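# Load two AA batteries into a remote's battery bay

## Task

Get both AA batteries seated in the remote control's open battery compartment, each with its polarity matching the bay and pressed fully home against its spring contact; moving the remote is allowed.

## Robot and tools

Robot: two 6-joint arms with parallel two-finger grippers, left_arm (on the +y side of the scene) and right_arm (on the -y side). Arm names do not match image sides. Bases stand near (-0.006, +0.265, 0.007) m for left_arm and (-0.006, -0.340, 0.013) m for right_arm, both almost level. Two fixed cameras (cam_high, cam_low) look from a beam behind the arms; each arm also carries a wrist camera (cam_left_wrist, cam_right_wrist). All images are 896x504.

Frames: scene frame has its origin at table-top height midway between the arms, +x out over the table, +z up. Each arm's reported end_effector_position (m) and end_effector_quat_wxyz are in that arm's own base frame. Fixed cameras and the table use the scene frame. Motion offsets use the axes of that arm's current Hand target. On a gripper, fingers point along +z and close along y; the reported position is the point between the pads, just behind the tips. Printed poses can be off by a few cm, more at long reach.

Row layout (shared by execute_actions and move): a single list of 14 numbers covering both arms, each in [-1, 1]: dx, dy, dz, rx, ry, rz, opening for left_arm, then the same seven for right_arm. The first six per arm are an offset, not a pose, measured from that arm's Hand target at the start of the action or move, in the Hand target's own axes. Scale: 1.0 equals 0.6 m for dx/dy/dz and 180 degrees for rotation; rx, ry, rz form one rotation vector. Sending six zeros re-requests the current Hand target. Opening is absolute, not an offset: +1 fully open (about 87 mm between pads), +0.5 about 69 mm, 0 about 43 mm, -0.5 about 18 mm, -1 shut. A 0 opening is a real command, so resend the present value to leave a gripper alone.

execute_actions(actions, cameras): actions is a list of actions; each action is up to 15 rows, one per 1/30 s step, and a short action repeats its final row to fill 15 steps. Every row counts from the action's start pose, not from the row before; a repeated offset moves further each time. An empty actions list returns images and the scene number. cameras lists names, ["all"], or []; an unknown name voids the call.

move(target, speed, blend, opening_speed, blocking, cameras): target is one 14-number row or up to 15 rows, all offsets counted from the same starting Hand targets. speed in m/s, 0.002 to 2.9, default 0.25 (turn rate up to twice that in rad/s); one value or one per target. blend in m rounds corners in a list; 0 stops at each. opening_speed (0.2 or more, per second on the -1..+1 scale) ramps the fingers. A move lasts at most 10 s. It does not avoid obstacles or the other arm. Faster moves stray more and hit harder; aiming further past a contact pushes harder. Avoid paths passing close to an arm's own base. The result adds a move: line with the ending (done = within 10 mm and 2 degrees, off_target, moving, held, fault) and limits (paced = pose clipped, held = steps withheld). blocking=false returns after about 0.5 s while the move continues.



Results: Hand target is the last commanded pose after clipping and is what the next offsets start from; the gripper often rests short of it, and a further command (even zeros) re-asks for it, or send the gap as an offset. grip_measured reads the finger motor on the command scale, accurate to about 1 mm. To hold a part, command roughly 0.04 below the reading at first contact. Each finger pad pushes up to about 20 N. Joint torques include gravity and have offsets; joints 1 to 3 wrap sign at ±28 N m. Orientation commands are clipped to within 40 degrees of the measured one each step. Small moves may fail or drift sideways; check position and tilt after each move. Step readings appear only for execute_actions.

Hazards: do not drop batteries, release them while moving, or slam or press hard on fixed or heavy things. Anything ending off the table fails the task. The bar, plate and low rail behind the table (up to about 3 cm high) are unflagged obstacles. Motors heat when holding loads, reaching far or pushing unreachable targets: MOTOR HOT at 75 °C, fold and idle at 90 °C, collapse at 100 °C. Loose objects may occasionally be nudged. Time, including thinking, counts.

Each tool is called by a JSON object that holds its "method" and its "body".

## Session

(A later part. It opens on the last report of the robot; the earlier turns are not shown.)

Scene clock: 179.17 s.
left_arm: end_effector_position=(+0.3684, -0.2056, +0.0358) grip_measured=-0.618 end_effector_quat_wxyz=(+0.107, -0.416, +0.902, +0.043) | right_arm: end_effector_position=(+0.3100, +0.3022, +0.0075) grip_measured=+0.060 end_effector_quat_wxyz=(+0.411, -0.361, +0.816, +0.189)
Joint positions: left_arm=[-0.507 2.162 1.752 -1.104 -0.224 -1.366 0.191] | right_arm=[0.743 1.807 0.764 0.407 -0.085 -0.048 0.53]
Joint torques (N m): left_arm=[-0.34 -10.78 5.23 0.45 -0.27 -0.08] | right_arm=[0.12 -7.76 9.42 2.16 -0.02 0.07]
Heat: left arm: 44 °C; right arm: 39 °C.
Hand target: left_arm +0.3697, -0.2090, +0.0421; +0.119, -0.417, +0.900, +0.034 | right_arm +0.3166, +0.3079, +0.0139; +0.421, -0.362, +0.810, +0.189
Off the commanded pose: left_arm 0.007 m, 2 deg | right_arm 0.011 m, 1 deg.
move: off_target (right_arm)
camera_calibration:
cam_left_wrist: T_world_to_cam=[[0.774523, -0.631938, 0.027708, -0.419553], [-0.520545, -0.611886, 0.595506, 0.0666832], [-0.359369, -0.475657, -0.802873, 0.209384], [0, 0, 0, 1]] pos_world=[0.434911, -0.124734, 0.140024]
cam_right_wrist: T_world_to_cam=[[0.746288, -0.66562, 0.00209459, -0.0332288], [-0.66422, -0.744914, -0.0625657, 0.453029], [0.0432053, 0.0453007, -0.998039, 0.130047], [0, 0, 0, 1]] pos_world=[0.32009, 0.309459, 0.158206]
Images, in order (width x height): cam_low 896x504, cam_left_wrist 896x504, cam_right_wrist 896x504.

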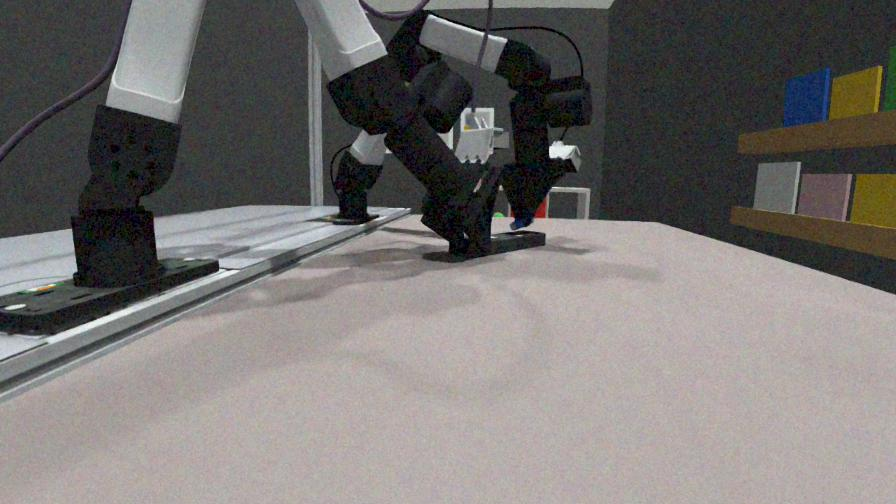

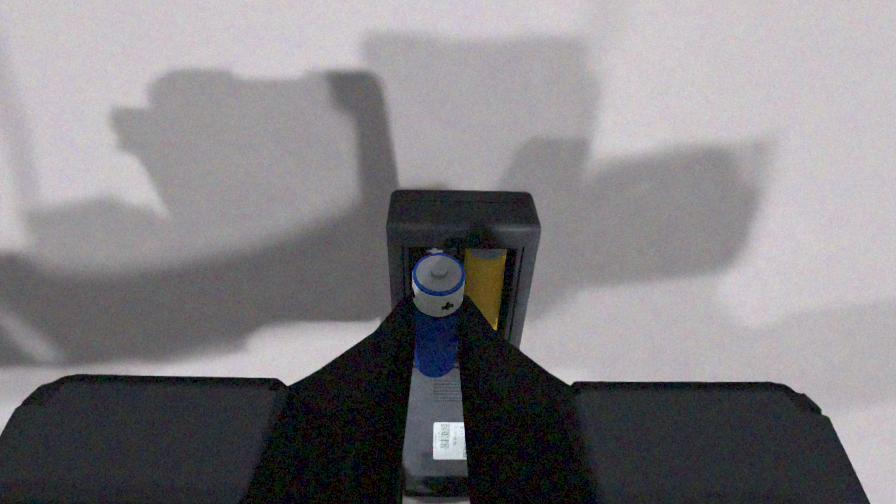

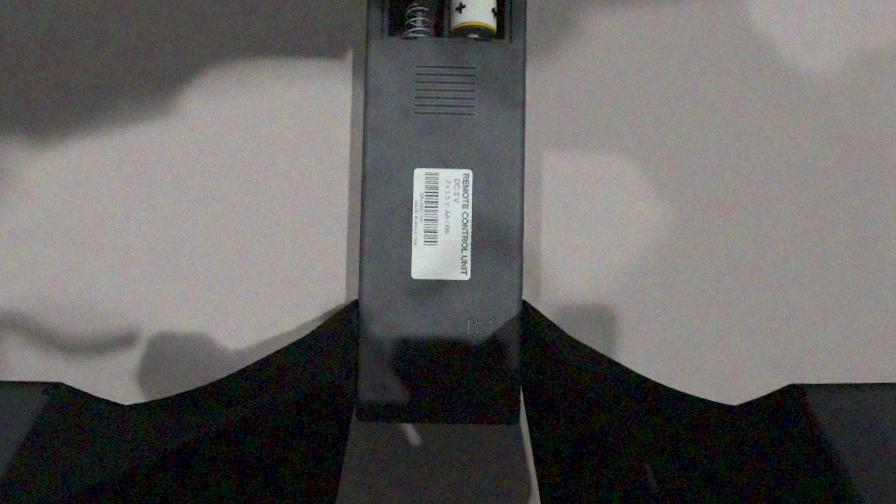

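{"method": "move", "body": {"target": [0.002,0.0025,0.01,0,0,0,-0.72,0,0,0,0,0,0,0], "speed": 0.05, "cameras": ["cam_left_wrist","cam_low","cam_right_wrist"]}}

{"method": "zoom_image", "body": {"camera": "cam_left_wrist", "region": [300, 100, 580, 380]}}

{"method": "zoom_image", "body": {"camera": "cam_low", "region": [440, 160, 600, 280]}}

{"method": "zoom_image", "body": {"camera": "cam_right_wrist", "region": [350, 0, 550, 80]}}

Scene clock: 180.30 s.
left_arm: end_effector_position=(+0.3671, -0.2049, +0.0293) grip_measured=-0.618 end_effector_quat_wxyz=(+0.107, -0.416, +0.902, +0.044) | right_arm: end_effector_position=(+0.3100, +0.3022, +0.0075) grip_measured=+0.060 end_effector_quat_wxyz=(+0.411, -0.361, +0.816, +0.189)
Joint positions: left_arm=[-0.507 2.162 1.726 -1.078 -0.224 -1.366 0.191] | right_arm=[0.743 1.807 0.764 0.407 -0.085 -0.048 0.53]
Joint torques (N m): left_arm=[-0.31 -10.81 5.23 0.45 -0.27 -0.07] | right_arm=[0.12 -7.75 9.43 2.16 -0.01 0.07]
Heat: left arm: 44 °C; right arm: 39 °C.
Hand target: left_arm +0.3688, -0.2079, +0.0359; +0.119, -0.417, +0.900, +0.034 | right_arm +0.3166, +0.3079, +0.0139; +0.421, -0.362, +0.810, +0.189
Off the commanded pose: left_arm 0.008 m, 2 deg | right_arm 0.011 m, 1 deg.
move: off_target (right_arm)
camera_calibration:
cam_left_wrist: T_world_to_cam=[[0.774551, -0.631954, 0.0265284, -0.417859], [-0.51994, -0.612257, 0.595655, 0.0700281], [-0.360184, -0.475158, -0.802802, 0.204475], [0, 0, 0, 1]] pos_world=[0.433712, -0.124034, 0.133526]
cam_right_wrist: T_world_to_cam=[[0.746288, -0.66562, 0.00209459, -0.0332288], [-0.66422, -0.744914, -0.0625657, 0.453029], [0.0432053, 0.0453007, -0.998039, 0.130047], [0, 0, 0, 1]] pos_world=[0.32009, 0.309459, 0.158206]
Images, in order (width x height): cam_low 896x504, cam_left_wrist 896x504, cam_right_wrist 896x504.

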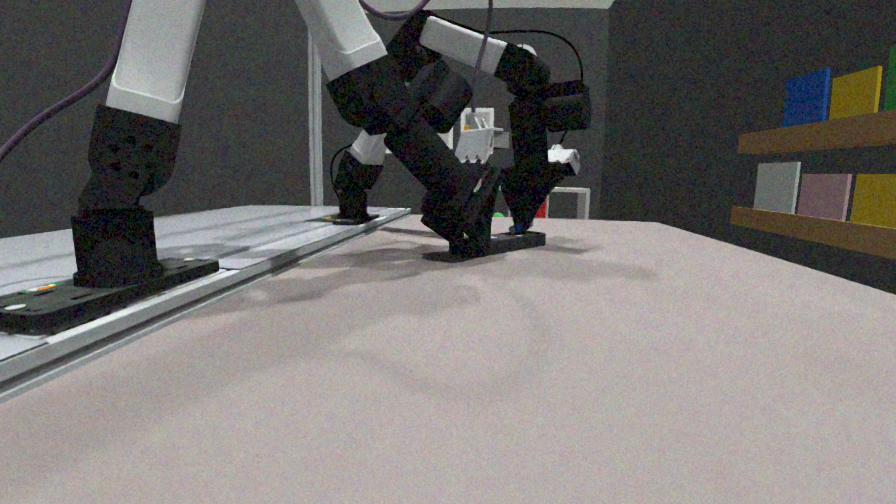

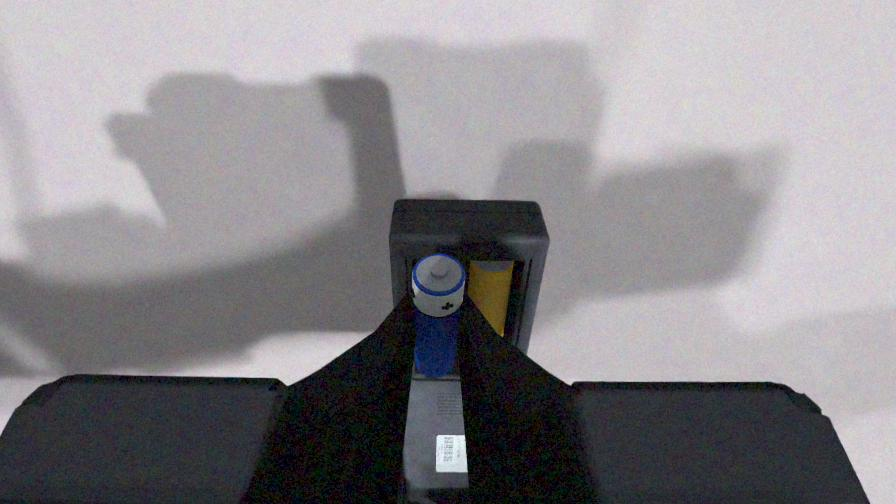

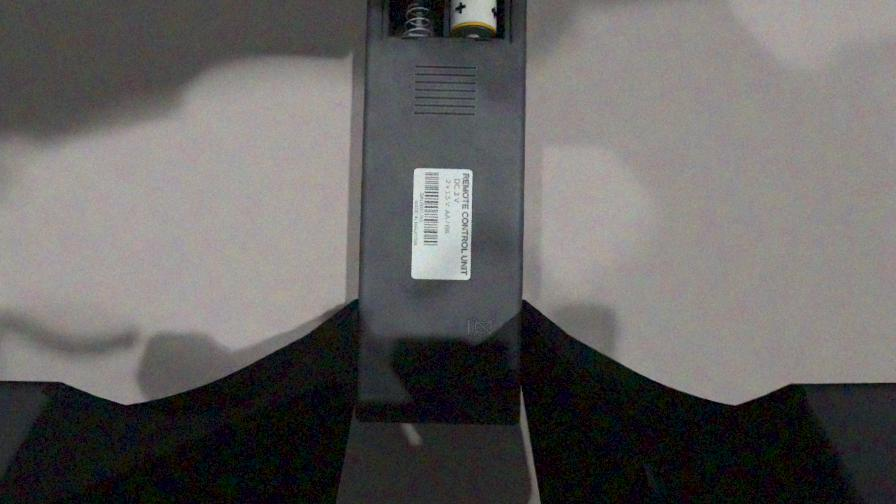

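Scaled by 1.800 from the camera's 896x504 image, which has a finer 1280x720 frame.

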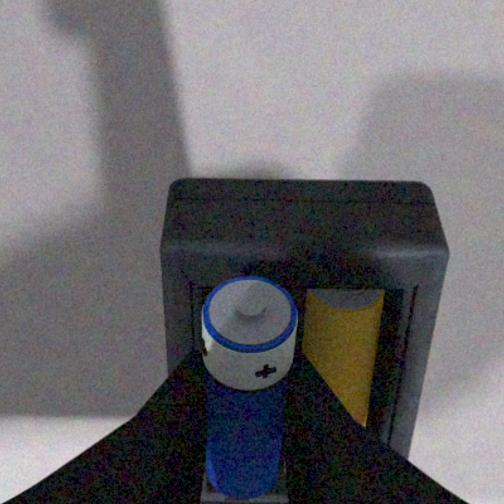

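Scaled by 3.150 from the camera's 896x504 image, which has a finer 1280x720 frame.

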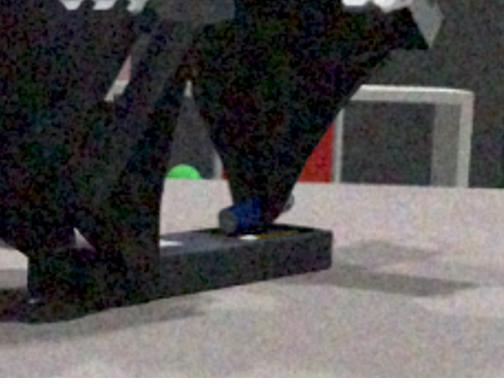

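Scaled by 2.520 from the camera's 896x504 image, which has a finer 1280x720 frame.

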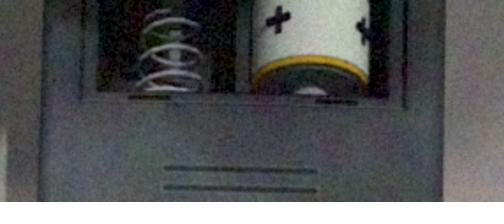

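{"method": "move", "body": {"target": [0.002,0.001,0.006,0,-0.015,0,-0.72,0,0,0,0,0,0,0], "speed": 0.04, "cameras": ["cam_left_wrist","cam_low","cam_right_wrist"]}}

{"method": "zoom_image", "body": {"camera": "cam_left_wrist", "region": [300, 100, 580, 380]}}

{"method": "zoom_image", "body": {"camera": "cam_low", "region": [440, 160, 600, 280]}}

{"method": "zoom_image", "body": {"camera": "cam_right_wrist", "region": [350, 0, 550, 80]}}

Scene clock: 181.43 s.
left_arm: end_effector_position=(+0.3672, -0.2056, +0.0261) grip_measured=-0.618 end_effector_quat_wxyz=(+0.126, -0.413, +0.900, +0.054) | right_arm: end_effector_position=(+0.3100, +0.3022, +0.0075) grip_measured=+0.060 end_effector_quat_wxyz=(+0.411, -0.361, +0.816, +0.189)
Joint positions: left_arm=[-0.528 2.162 1.712 -1.063 -0.269 -1.381 0.191] | right_arm=[0.743 1.807 0.764 0.407 -0.085 -0.048 0.53]
Joint torques (N m): left_arm=[-0.28 -11.19 4.16 0.54 -0.32 -0.12] | right_arm=[0.1 -7.75 9.42 2.15 -0.02 0.07]
Heat: left arm: 44 °C; right arm: 39 °C.
Hand target: left_arm +0.3685, -0.2078, +0.0322; +0.140, -0.416, +0.897, +0.043 | right_arm +0.3166, +0.3079, +0.0139; +0.421, -0.362, +0.810, +0.189
Off the commanded pose: left_arm 0.007 m, 2 deg | right_arm 0.011 m, 1 deg.
move: off_target (right_arm)
camera_calibration:
cam_left_wrist: T_world_to_cam=[[0.771598, -0.635637, 0.0245307, -0.417937], [-0.537422, -0.630774, 0.559734, 0.0751387], [-0.340314, -0.445073, -0.828309, 0.201076], [0, 0, 0, 1]] pos_world=[0.43129, -0.128767, 0.134748]
cam_right_wrist: T_world_to_cam=[[0.746288, -0.66562, 0.00209459, -0.0332288], [-0.66422, -0.744914, -0.0625657, 0.453029], [0.0432053, 0.0453007, -0.998039, 0.130047], [0, 0, 0, 1]] pos_world=[0.32009, 0.309459, 0.158206]
Images, in order (width x height): cam_low 896x504, cam_left_wrist 896x504, cam_right_wrist 896x504.

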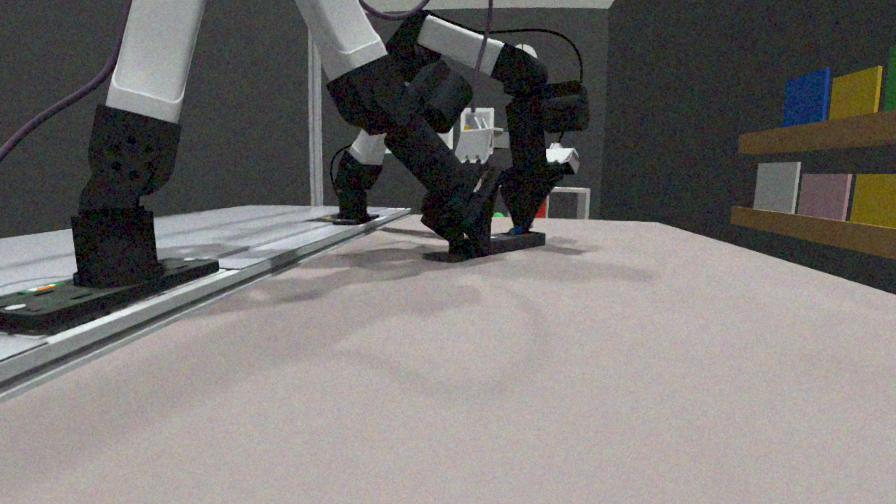

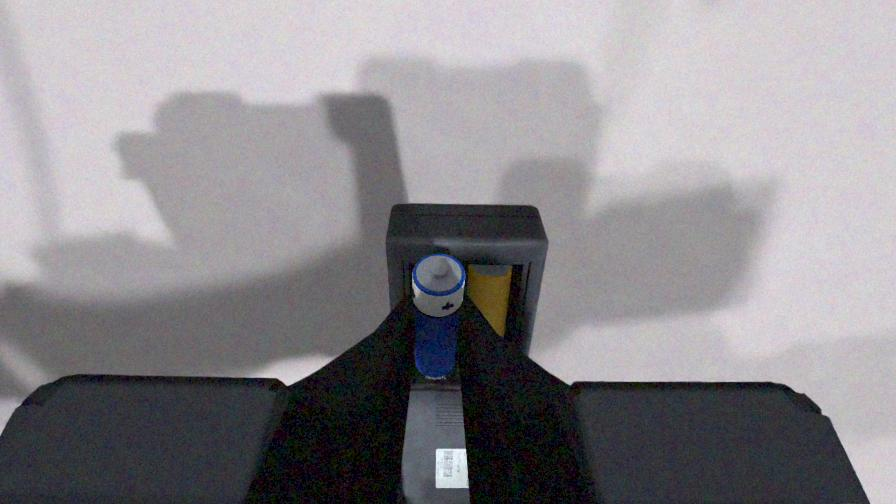

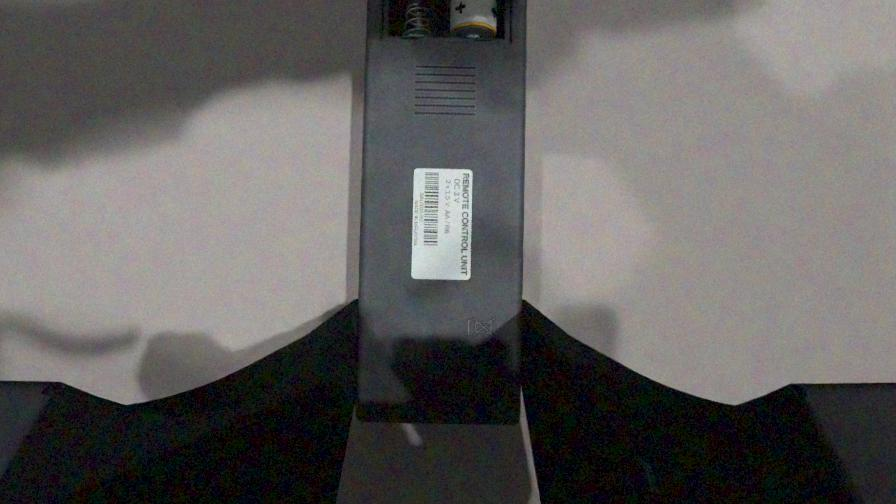

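Scaled by 1.800 from the camera's 896x504 image, which has a finer 1280x720 frame.

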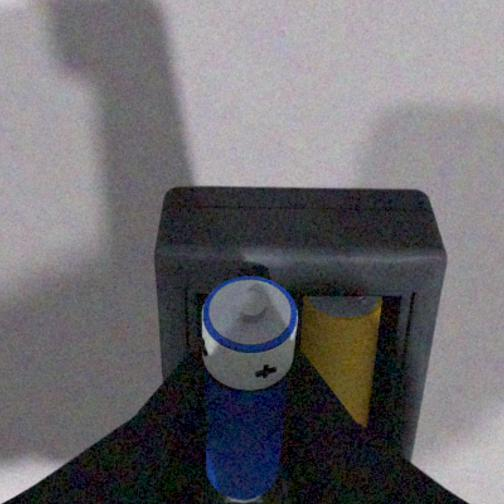

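Scaled by 3.150 from the camera's 896x504 image, which has a finer 1280x720 frame.

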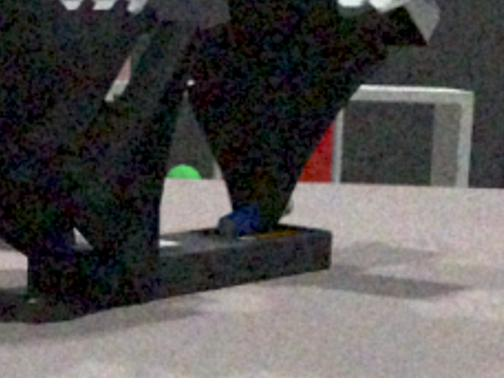

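Scaled by 2.520 from the camera's 896x504 image, which has a finer 1280x720 frame.

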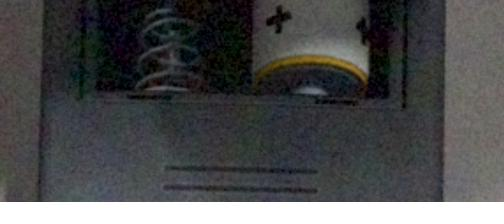

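{"method": "move", "body": {"target": [0.012,0.001,0.006,0,0,0,-0.72,0,0,0,0,0,0,0], "speed": 0.04, "cameras": ["cam_left_wrist","cam_low","cam_right_wrist"]}}

{"method": "zoom_image", "body": {"camera": "cam_left_wrist", "region": [300, 100, 580, 380]}}

{"method": "zoom_image", "body": {"camera": "cam_low", "region": [440, 160, 600, 280]}}

{"method": "zoom_image", "body": {"camera": "cam_right_wrist", "region": [350, 0, 550, 80]}}

Scene clock: 182.37 s.
left_arm: end_effector_position=(+0.3665, -0.2059, +0.0257) grip_measured=-0.618 end_effector_quat_wxyz=(+0.136, -0.415, +0.898, +0.055) | right_arm: end_effector_position=(+0.3100, +0.3022, +0.0075) grip_measured=+0.060 end_effector_quat_wxyz=(+0.411, -0.361, +0.816, +0.189)
Joint positions: left_arm=[-0.537 2.152 1.693 -1.047 -0.289 -1.393 0.191] | right_arm=[0.743 1.807 0.764 0.407 -0.085 -0.048 0.53]
Joint torques (N m): left_arm=[-0.64 -10.28 3.96 0.57 -0.15 -0.14] | right_arm=[0.1 -7.76 9.4 2.16 -0.01 0.07]
Heat: left arm: 45 °C; right arm: 39 °C.
Hand target: left_arm +0.3643, -0.2121, +0.0265; +0.140, -0.416, +0.897, +0.043 | right_arm +0.3166, +0.3079, +0.0139; +0.421, -0.362, +0.810, +0.189
Off the commanded pose: left_arm 0.007 m, 1 deg | right_arm 0.011 m, 1 deg.
move: off_target (right_arm)
camera_calibration:
cam_left_wrist: T_world_to_cam=[[0.773466, -0.633039, 0.0317961, -0.417946], [-0.545258, -0.638959, 0.54261, 0.0765348], [-0.323177, -0.437028, -0.839383, 0.196076], [0, 0, 0, 1]] pos_world=[0.428365, -0.129983, 0.136343]
cam_right_wrist: T_world_to_cam=[[0.746288, -0.66562, 0.00209459, -0.0332288], [-0.66422, -0.744914, -0.0625657, 0.453029], [0.0432053, 0.0453007, -0.998039, 0.130047], [0, 0, 0, 1]] pos_world=[0.32009, 0.309459, 0.158206]
Images, in order (width x height): cam_low 896x504, cam_left_wrist 896x504, cam_right_wrist 896x504.

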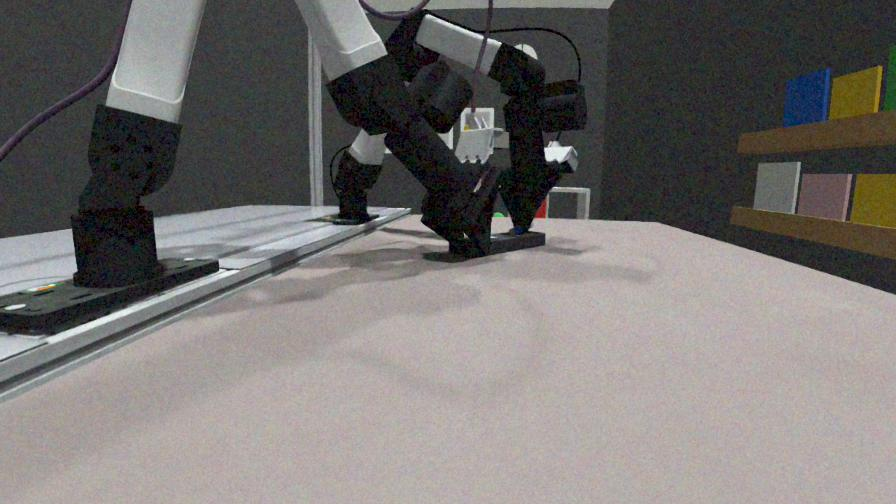

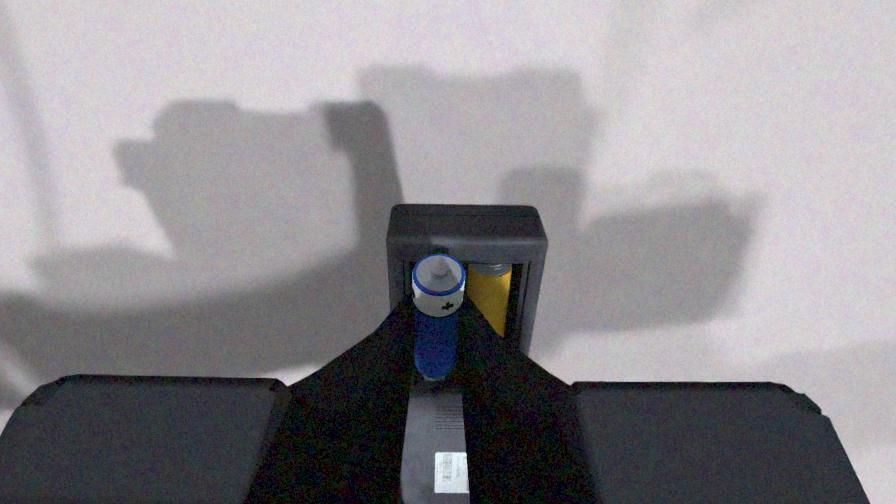

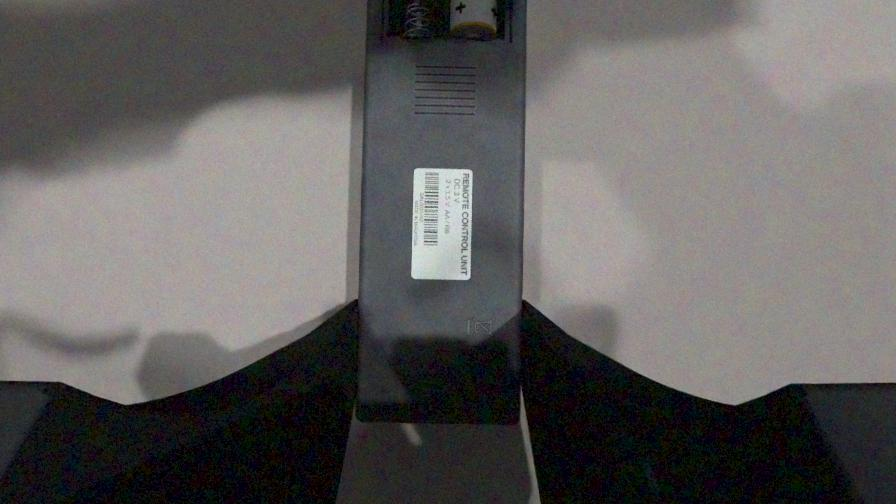

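Scaled by 1.800 from the camera's 896x504 image, which has a finer 1280x720 frame.

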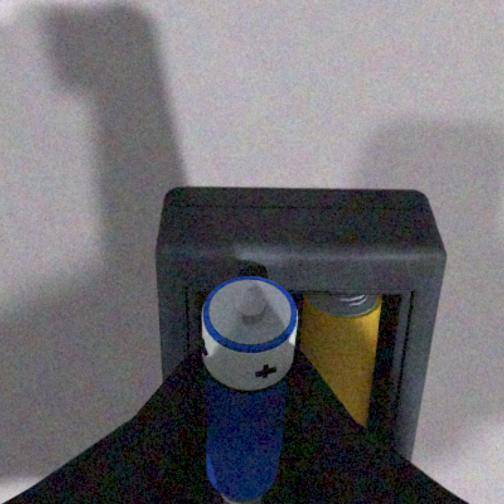

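Scaled by 3.150 from the camera's 896x504 image, which has a finer 1280x720 frame.

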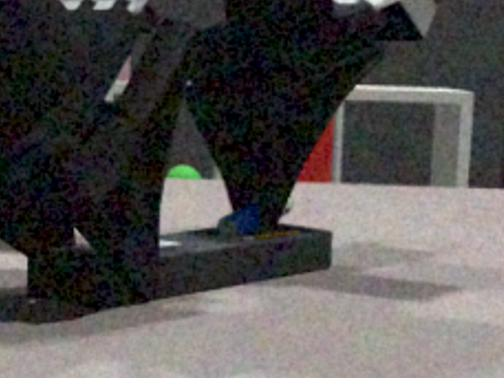

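Scaled by 2.520 from the camera's 896x504 image, which has a finer 1280x720 frame.

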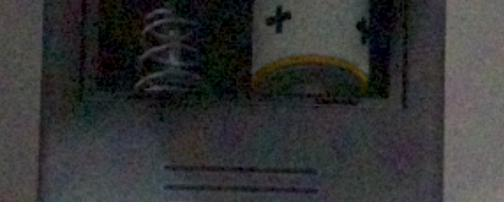

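{"method": "move", "body": {"target": [0.02,0.001,0,0,0,0,-0.72,0,0,0,0,0,0,0], "speed": 0.04, "cameras": ["cam_left_wrist","cam_low","cam_right_wrist"]}}

{"method": "zoom_image", "body": {"camera": "cam_left_wrist", "region": [300, 100, 580, 380]}}

{"method": "zoom_image", "body": {"camera": "cam_right_wrist", "region": [350, 0, 550, 80]}}

Scene clock: 183.40 s.
left_arm: end_effector_position=(+0.3627, -0.2126, +0.0232) grip_measured=-0.620 end_effector_quat_wxyz=(+0.148, -0.417, +0.895, +0.055) | right_arm: end_effector_position=(+0.3100, +0.3022, +0.0075) grip_measured=+0.060 end_effector_quat_wxyz=(+0.411, -0.361, +0.816, +0.189)
Joint positions: left_arm=[-0.564 2.144 1.67 -1.027 -0.309 -1.424 0.19] | right_arm=[0.743 1.807 0.764 0.407 -0.085 -0.048 0.53]
Joint torques (N m): left_arm=[-0.69 -9.84 4.34 0.44 -0.01 -0.1] | right_arm=[0.1 -7.75 9.42 2.16 -0.02 0.07]
Heat: left arm: 45 °C; right arm: 39 °C.
Hand target: left_arm +0.3565, -0.2204, +0.0231; +0.140, -0.416, +0.897, +0.044 | right_arm +0.3167, +0.3079, +0.0140; +0.421, -0.362, +0.810, +0.189
Off the commanded pose: left_arm 0.010 m, 2 deg | right_arm 0.011 m, 1 deg.
move: off_target (right_arm)
camera_calibration:
cam_left_wrist: T_world_to_cam=[[0.775039, -0.630441, 0.0431102, -0.419484], [-0.554366, -0.645599, 0.525244, 0.0736883], [-0.303303, -0.430983, -0.849859, 0.184208], [0, 0, 0, 1]] pos_world=[0.421837, -0.137496, 0.13593]
cam_right_wrist: T_world_to_cam=[[0.746288, -0.66562, 0.00209459, -0.0332288], [-0.66422, -0.744914, -0.0625657, 0.453029], [0.0432053, 0.0453007, -0.998039, 0.130047], [0, 0, 0, 1]] pos_world=[0.32009, 0.309459, 0.158206]
Images, in order (width x height): cam_low 896x504, cam_left_wrist 896x504, cam_right_wrist 896x504.

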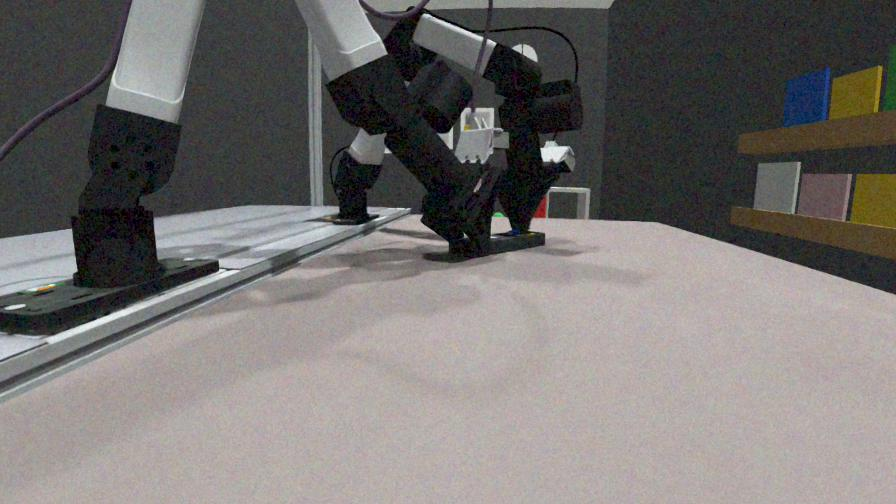

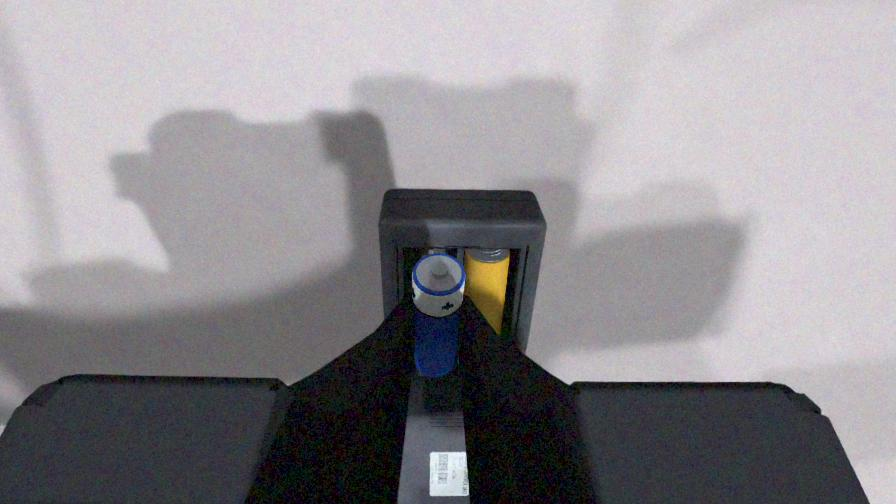

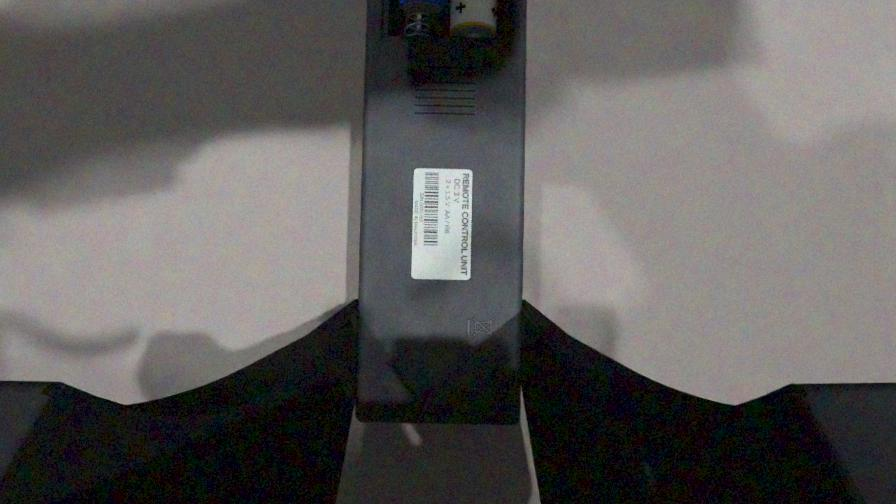

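Scaled by 1.800 from the camera's 896x504 image, which has a finer 1280x720 frame.

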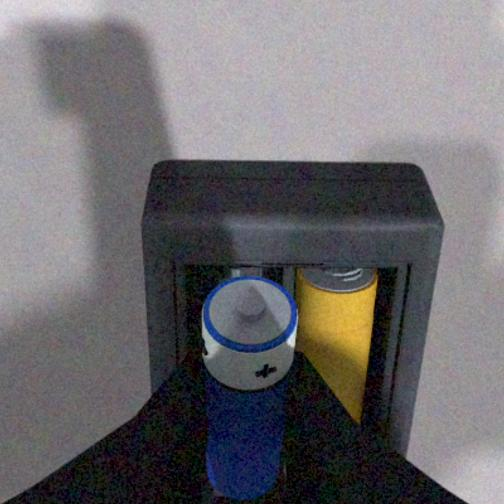

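Scaled by 2.520 from the camera's 896x504 image, which has a finer 1280x720 frame.

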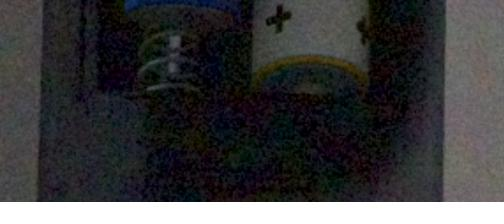

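{"method": "move", "body": {"target": [[0.02,0,0,0,0,0,-0.76,0,0,0,0,0,0,0],[0.02,0,0.008,0,0.06,0,-0.76,0,0,0,0,0,0,0]], "speed": 0.04, "cameras": ["cam_left_wrist","cam_low","cam_right_wrist"]}}

{"method": "zoom_image", "body": {"camera": "cam_left_wrist", "region": [300, 100, 580, 380]}}

{"method": "zoom_image", "body": {"camera": "cam_right_wrist", "region": [350, 0, 550, 80]}}

{"method": "zoom_image", "body": {"camera": "cam_low", "region": [440, 160, 600, 280]}}

Scene clock: 187.00 s.
left_arm: end_effector_position=(+0.3624, -0.2127, +0.0220) grip_measured=-0.620 end_effector_quat_wxyz=(+0.094, -0.428, +0.898, +0.021) | right_arm: end_effector_position=(+0.3099, +0.3021, +0.0074) grip_measured=+0.060 end_effector_quat_wxyz=(+0.410, -0.361, +0.816, +0.189)
Joint positions: left_arm=[-0.509 2.144 1.666 -1.017 -0.177 -1.392 0.19] | right_arm=[0.743 1.807 0.764 0.406 -0.085 -0.048 0.53]
Joint torques (N m): left_arm=[-0.58 -7.69 5.74 0.33 0.57 0.11] | right_arm=[0.1 -7.75 9.43 2.16 -0.01 0.07]
Heat: left arm: 44 °C; right arm: 40 °C.
Hand target: left_arm +0.3501, -0.2284, +0.0151; +0.055, -0.419, +0.906, +0.004 | right_arm +0.3166, +0.3079, +0.0139; +0.421, -0.362, +0.810, +0.189
Off the commanded pose: left_arm 0.021 m, 5 deg | right_arm 0.011 m, 1 deg.
move: off_target (left_arm, right_arm)
camera_calibration:
cam_left_wrist: T_world_to_cam=[[0.787595, -0.613391, 0.0587008, -0.420568], [-0.506137, -0.589648, 0.629397, 0.0662691], [-0.351454, -0.52542, -0.774864, 0.178702], [0, 0, 0, 1]] pos_world=[0.427583, -0.125004, 0.121448]
cam_right_wrist: T_world_to_cam=[[0.746294, -0.665614, 0.00198009, -0.033215], [-0.664252, -0.744951, -0.0617899, 0.452926], [0.0426033, 0.0447981, -0.998087, 0.130303], [0, 0, 0, 1]] pos_world=[0.320094, 0.309461, 0.158106]
Images, in order (width x height): cam_low 896x504, cam_left_wrist 896x504, cam_right_wrist 896x504.

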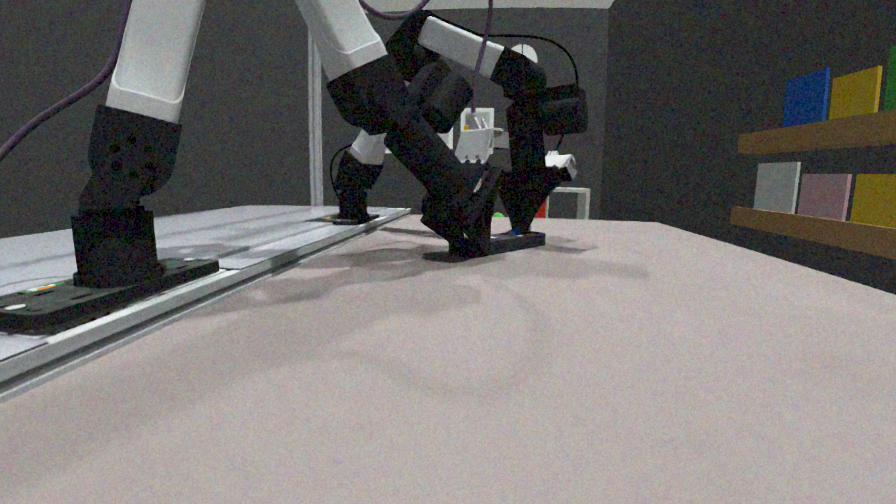

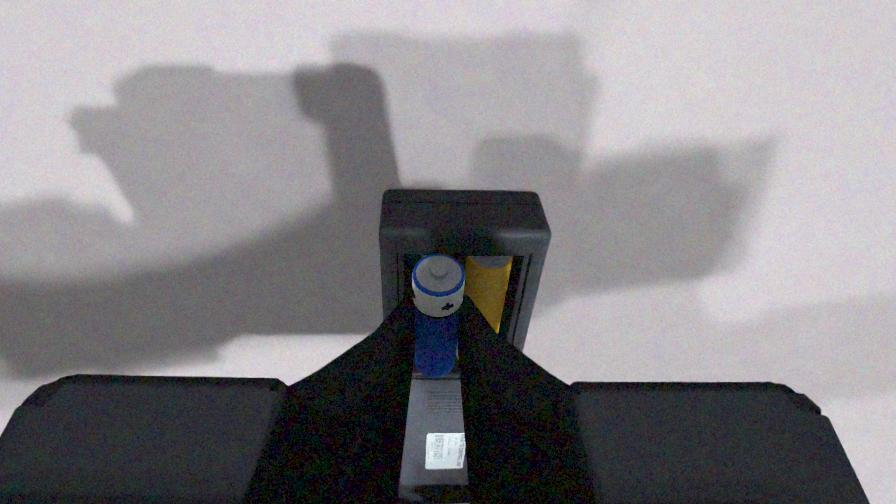

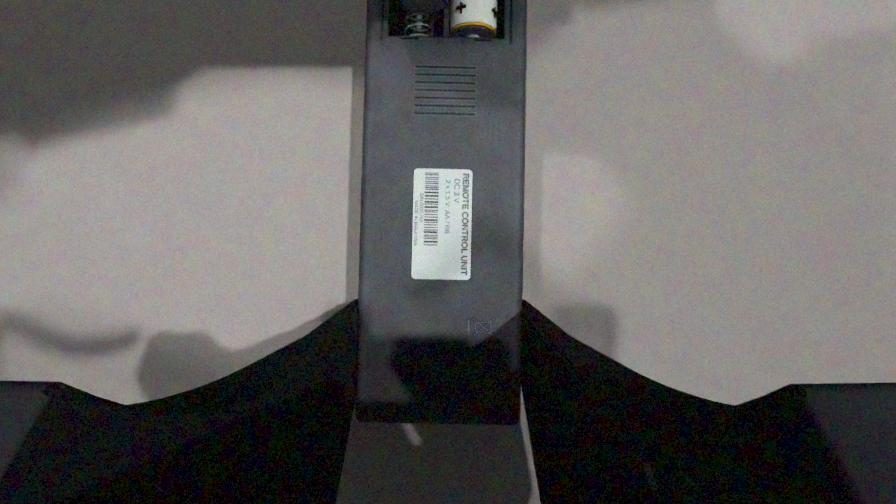

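Scaled by 1.800 from the camera's 896x504 image, which has a finer 1280x720 frame.

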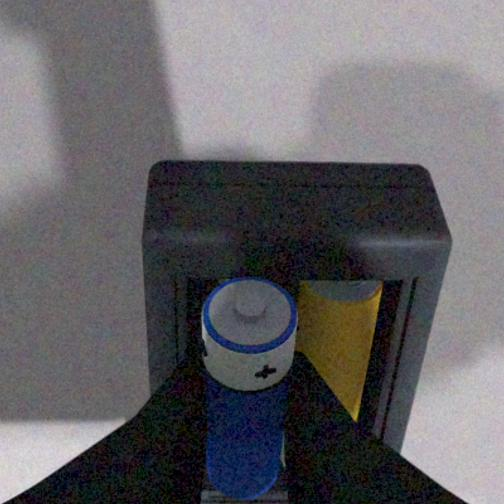

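Scaled by 2.520 from the camera's 896x504 image, which has a finer 1280x720 frame.

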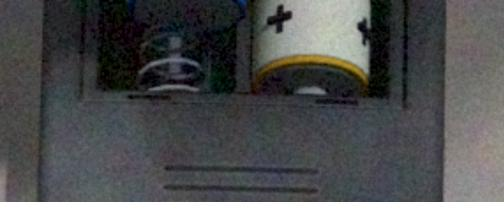

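Scaled by 3.150 from the camera's 896x504 image, which has a finer 1280x720 frame.

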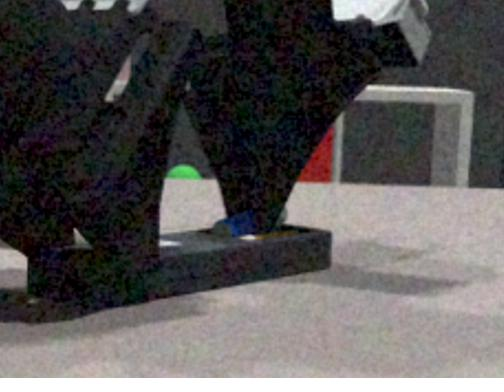

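{"method": "move", "body": {"target": [0.03,0,0,0,0,0,-0.76,0,0,0,0,0,0,0], "speed": 0.04, "cameras": ["cam_left_wrist","cam_low","cam_right_wrist"]}}

{"method": "zoom_image", "body": {"camera": "cam_left_wrist", "region": [300, 100, 580, 380]}}

{"method": "zoom_image", "body": {"camera": "cam_right_wrist", "region": [350, 0, 550, 80]}}

Scene clock: 188.00 s.
left_arm: end_effector_position=(+0.3619, -0.2146, +0.0219) grip_measured=-0.620 end_effector_quat_wxyz=(+0.101, -0.430, +0.897, +0.024) | right_arm: end_effector_position=(+0.3097, +0.3020, +0.0072) grip_measured=+0.060 end_effector_quat_wxyz=(+0.410, -0.361, +0.816, +0.189)
Joint positions: left_arm=[-0.52 2.144 1.666 -1.017 -0.194 -1.406 0.19] | right_arm=[0.743 1.807 0.764 0.405 -0.085 -0.048 0.53]
Joint torques (N m): left_arm=[-2.8 -8.25 4.03 0.35 0.69 -0.18] | right_arm=[0.1 -7.77 9.42 2.18 -0.01 0.07]
Heat: left arm: 44 °C; right arm: 40 °C.
Hand target: left_arm +0.3387, -0.2420, +0.0132; +0.055, -0.419, +0.906, +0.004 | right_arm +0.3166, +0.3079, +0.0139; +0.421, -0.362, +0.810, +0.189
Off the commanded pose: left_arm 0.037 m, 6 deg | right_arm 0.011 m, 1 deg.
move: off_target (left_arm, right_arm)
camera_calibration:
cam_left_wrist: T_world_to_cam=[[0.789674, -0.610672, 0.0591084, -0.421486], [-0.509671, -0.599317, 0.617297, 0.0644955], [-0.341541, -0.517589, -0.784507, 0.175848], [0, 0, 0, 1]] pos_world=[0.425768, -0.12772, 0.123054]
cam_right_wrist: T_world_to_cam=[[0.746296, -0.665611, 0.00184035, -0.0331947], [-0.664306, -0.745, -0.0605984, 0.452758], [0.041706, 0.0440018, -0.998161, 0.130549], [0, 0, 0, 1]] pos_world=[0.320098, 0.309466, 0.157806]
Images, in order (width x height): cam_low 896x504, cam_left_wrist 896x504, cam_right_wrist 896x504.

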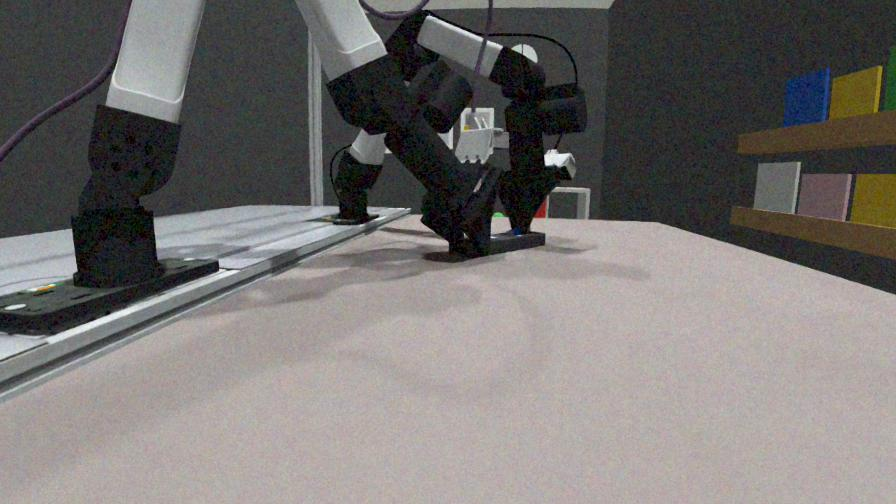

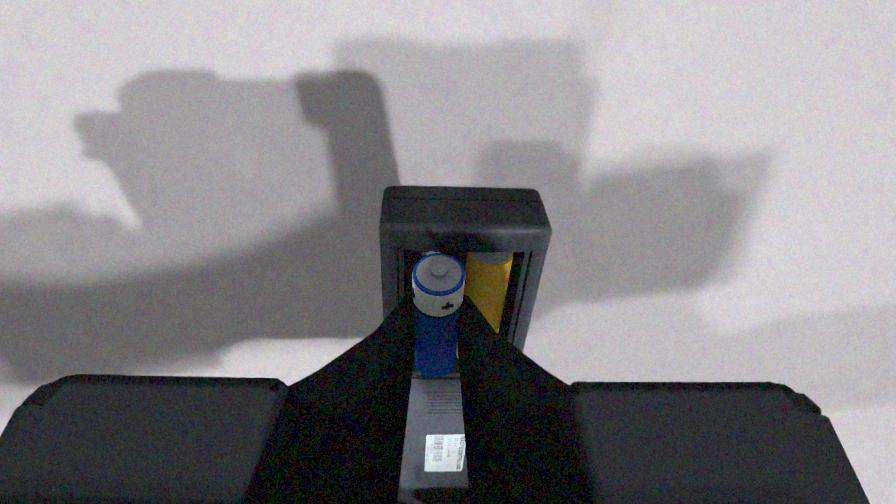

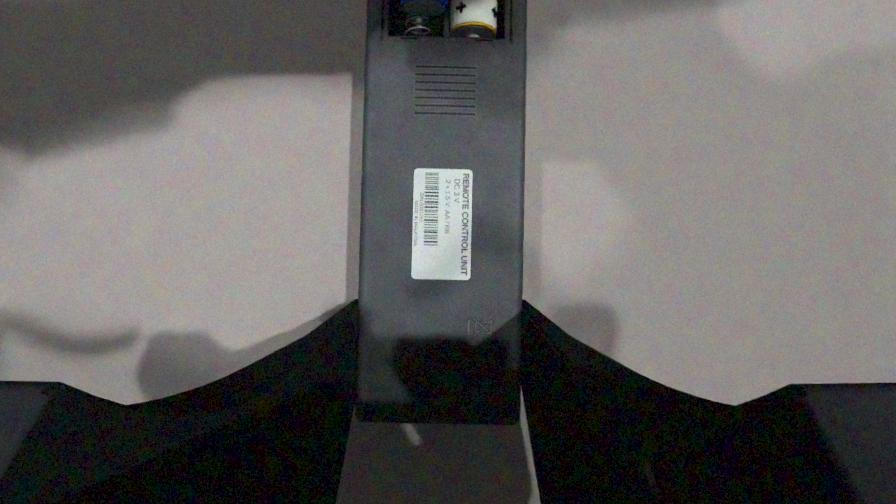

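Scaled by 1.800 from the camera's 896x504 image, which has a finer 1280x720 frame.

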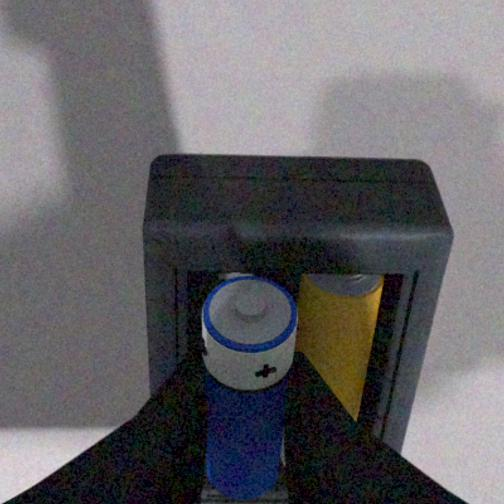

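Scaled by 2.520 from the camera's 896x504 image, which has a finer 1280x720 frame.

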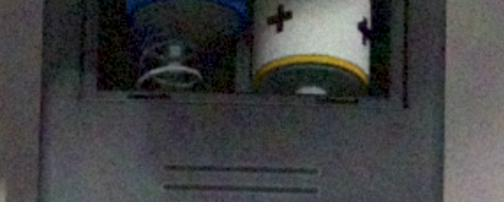

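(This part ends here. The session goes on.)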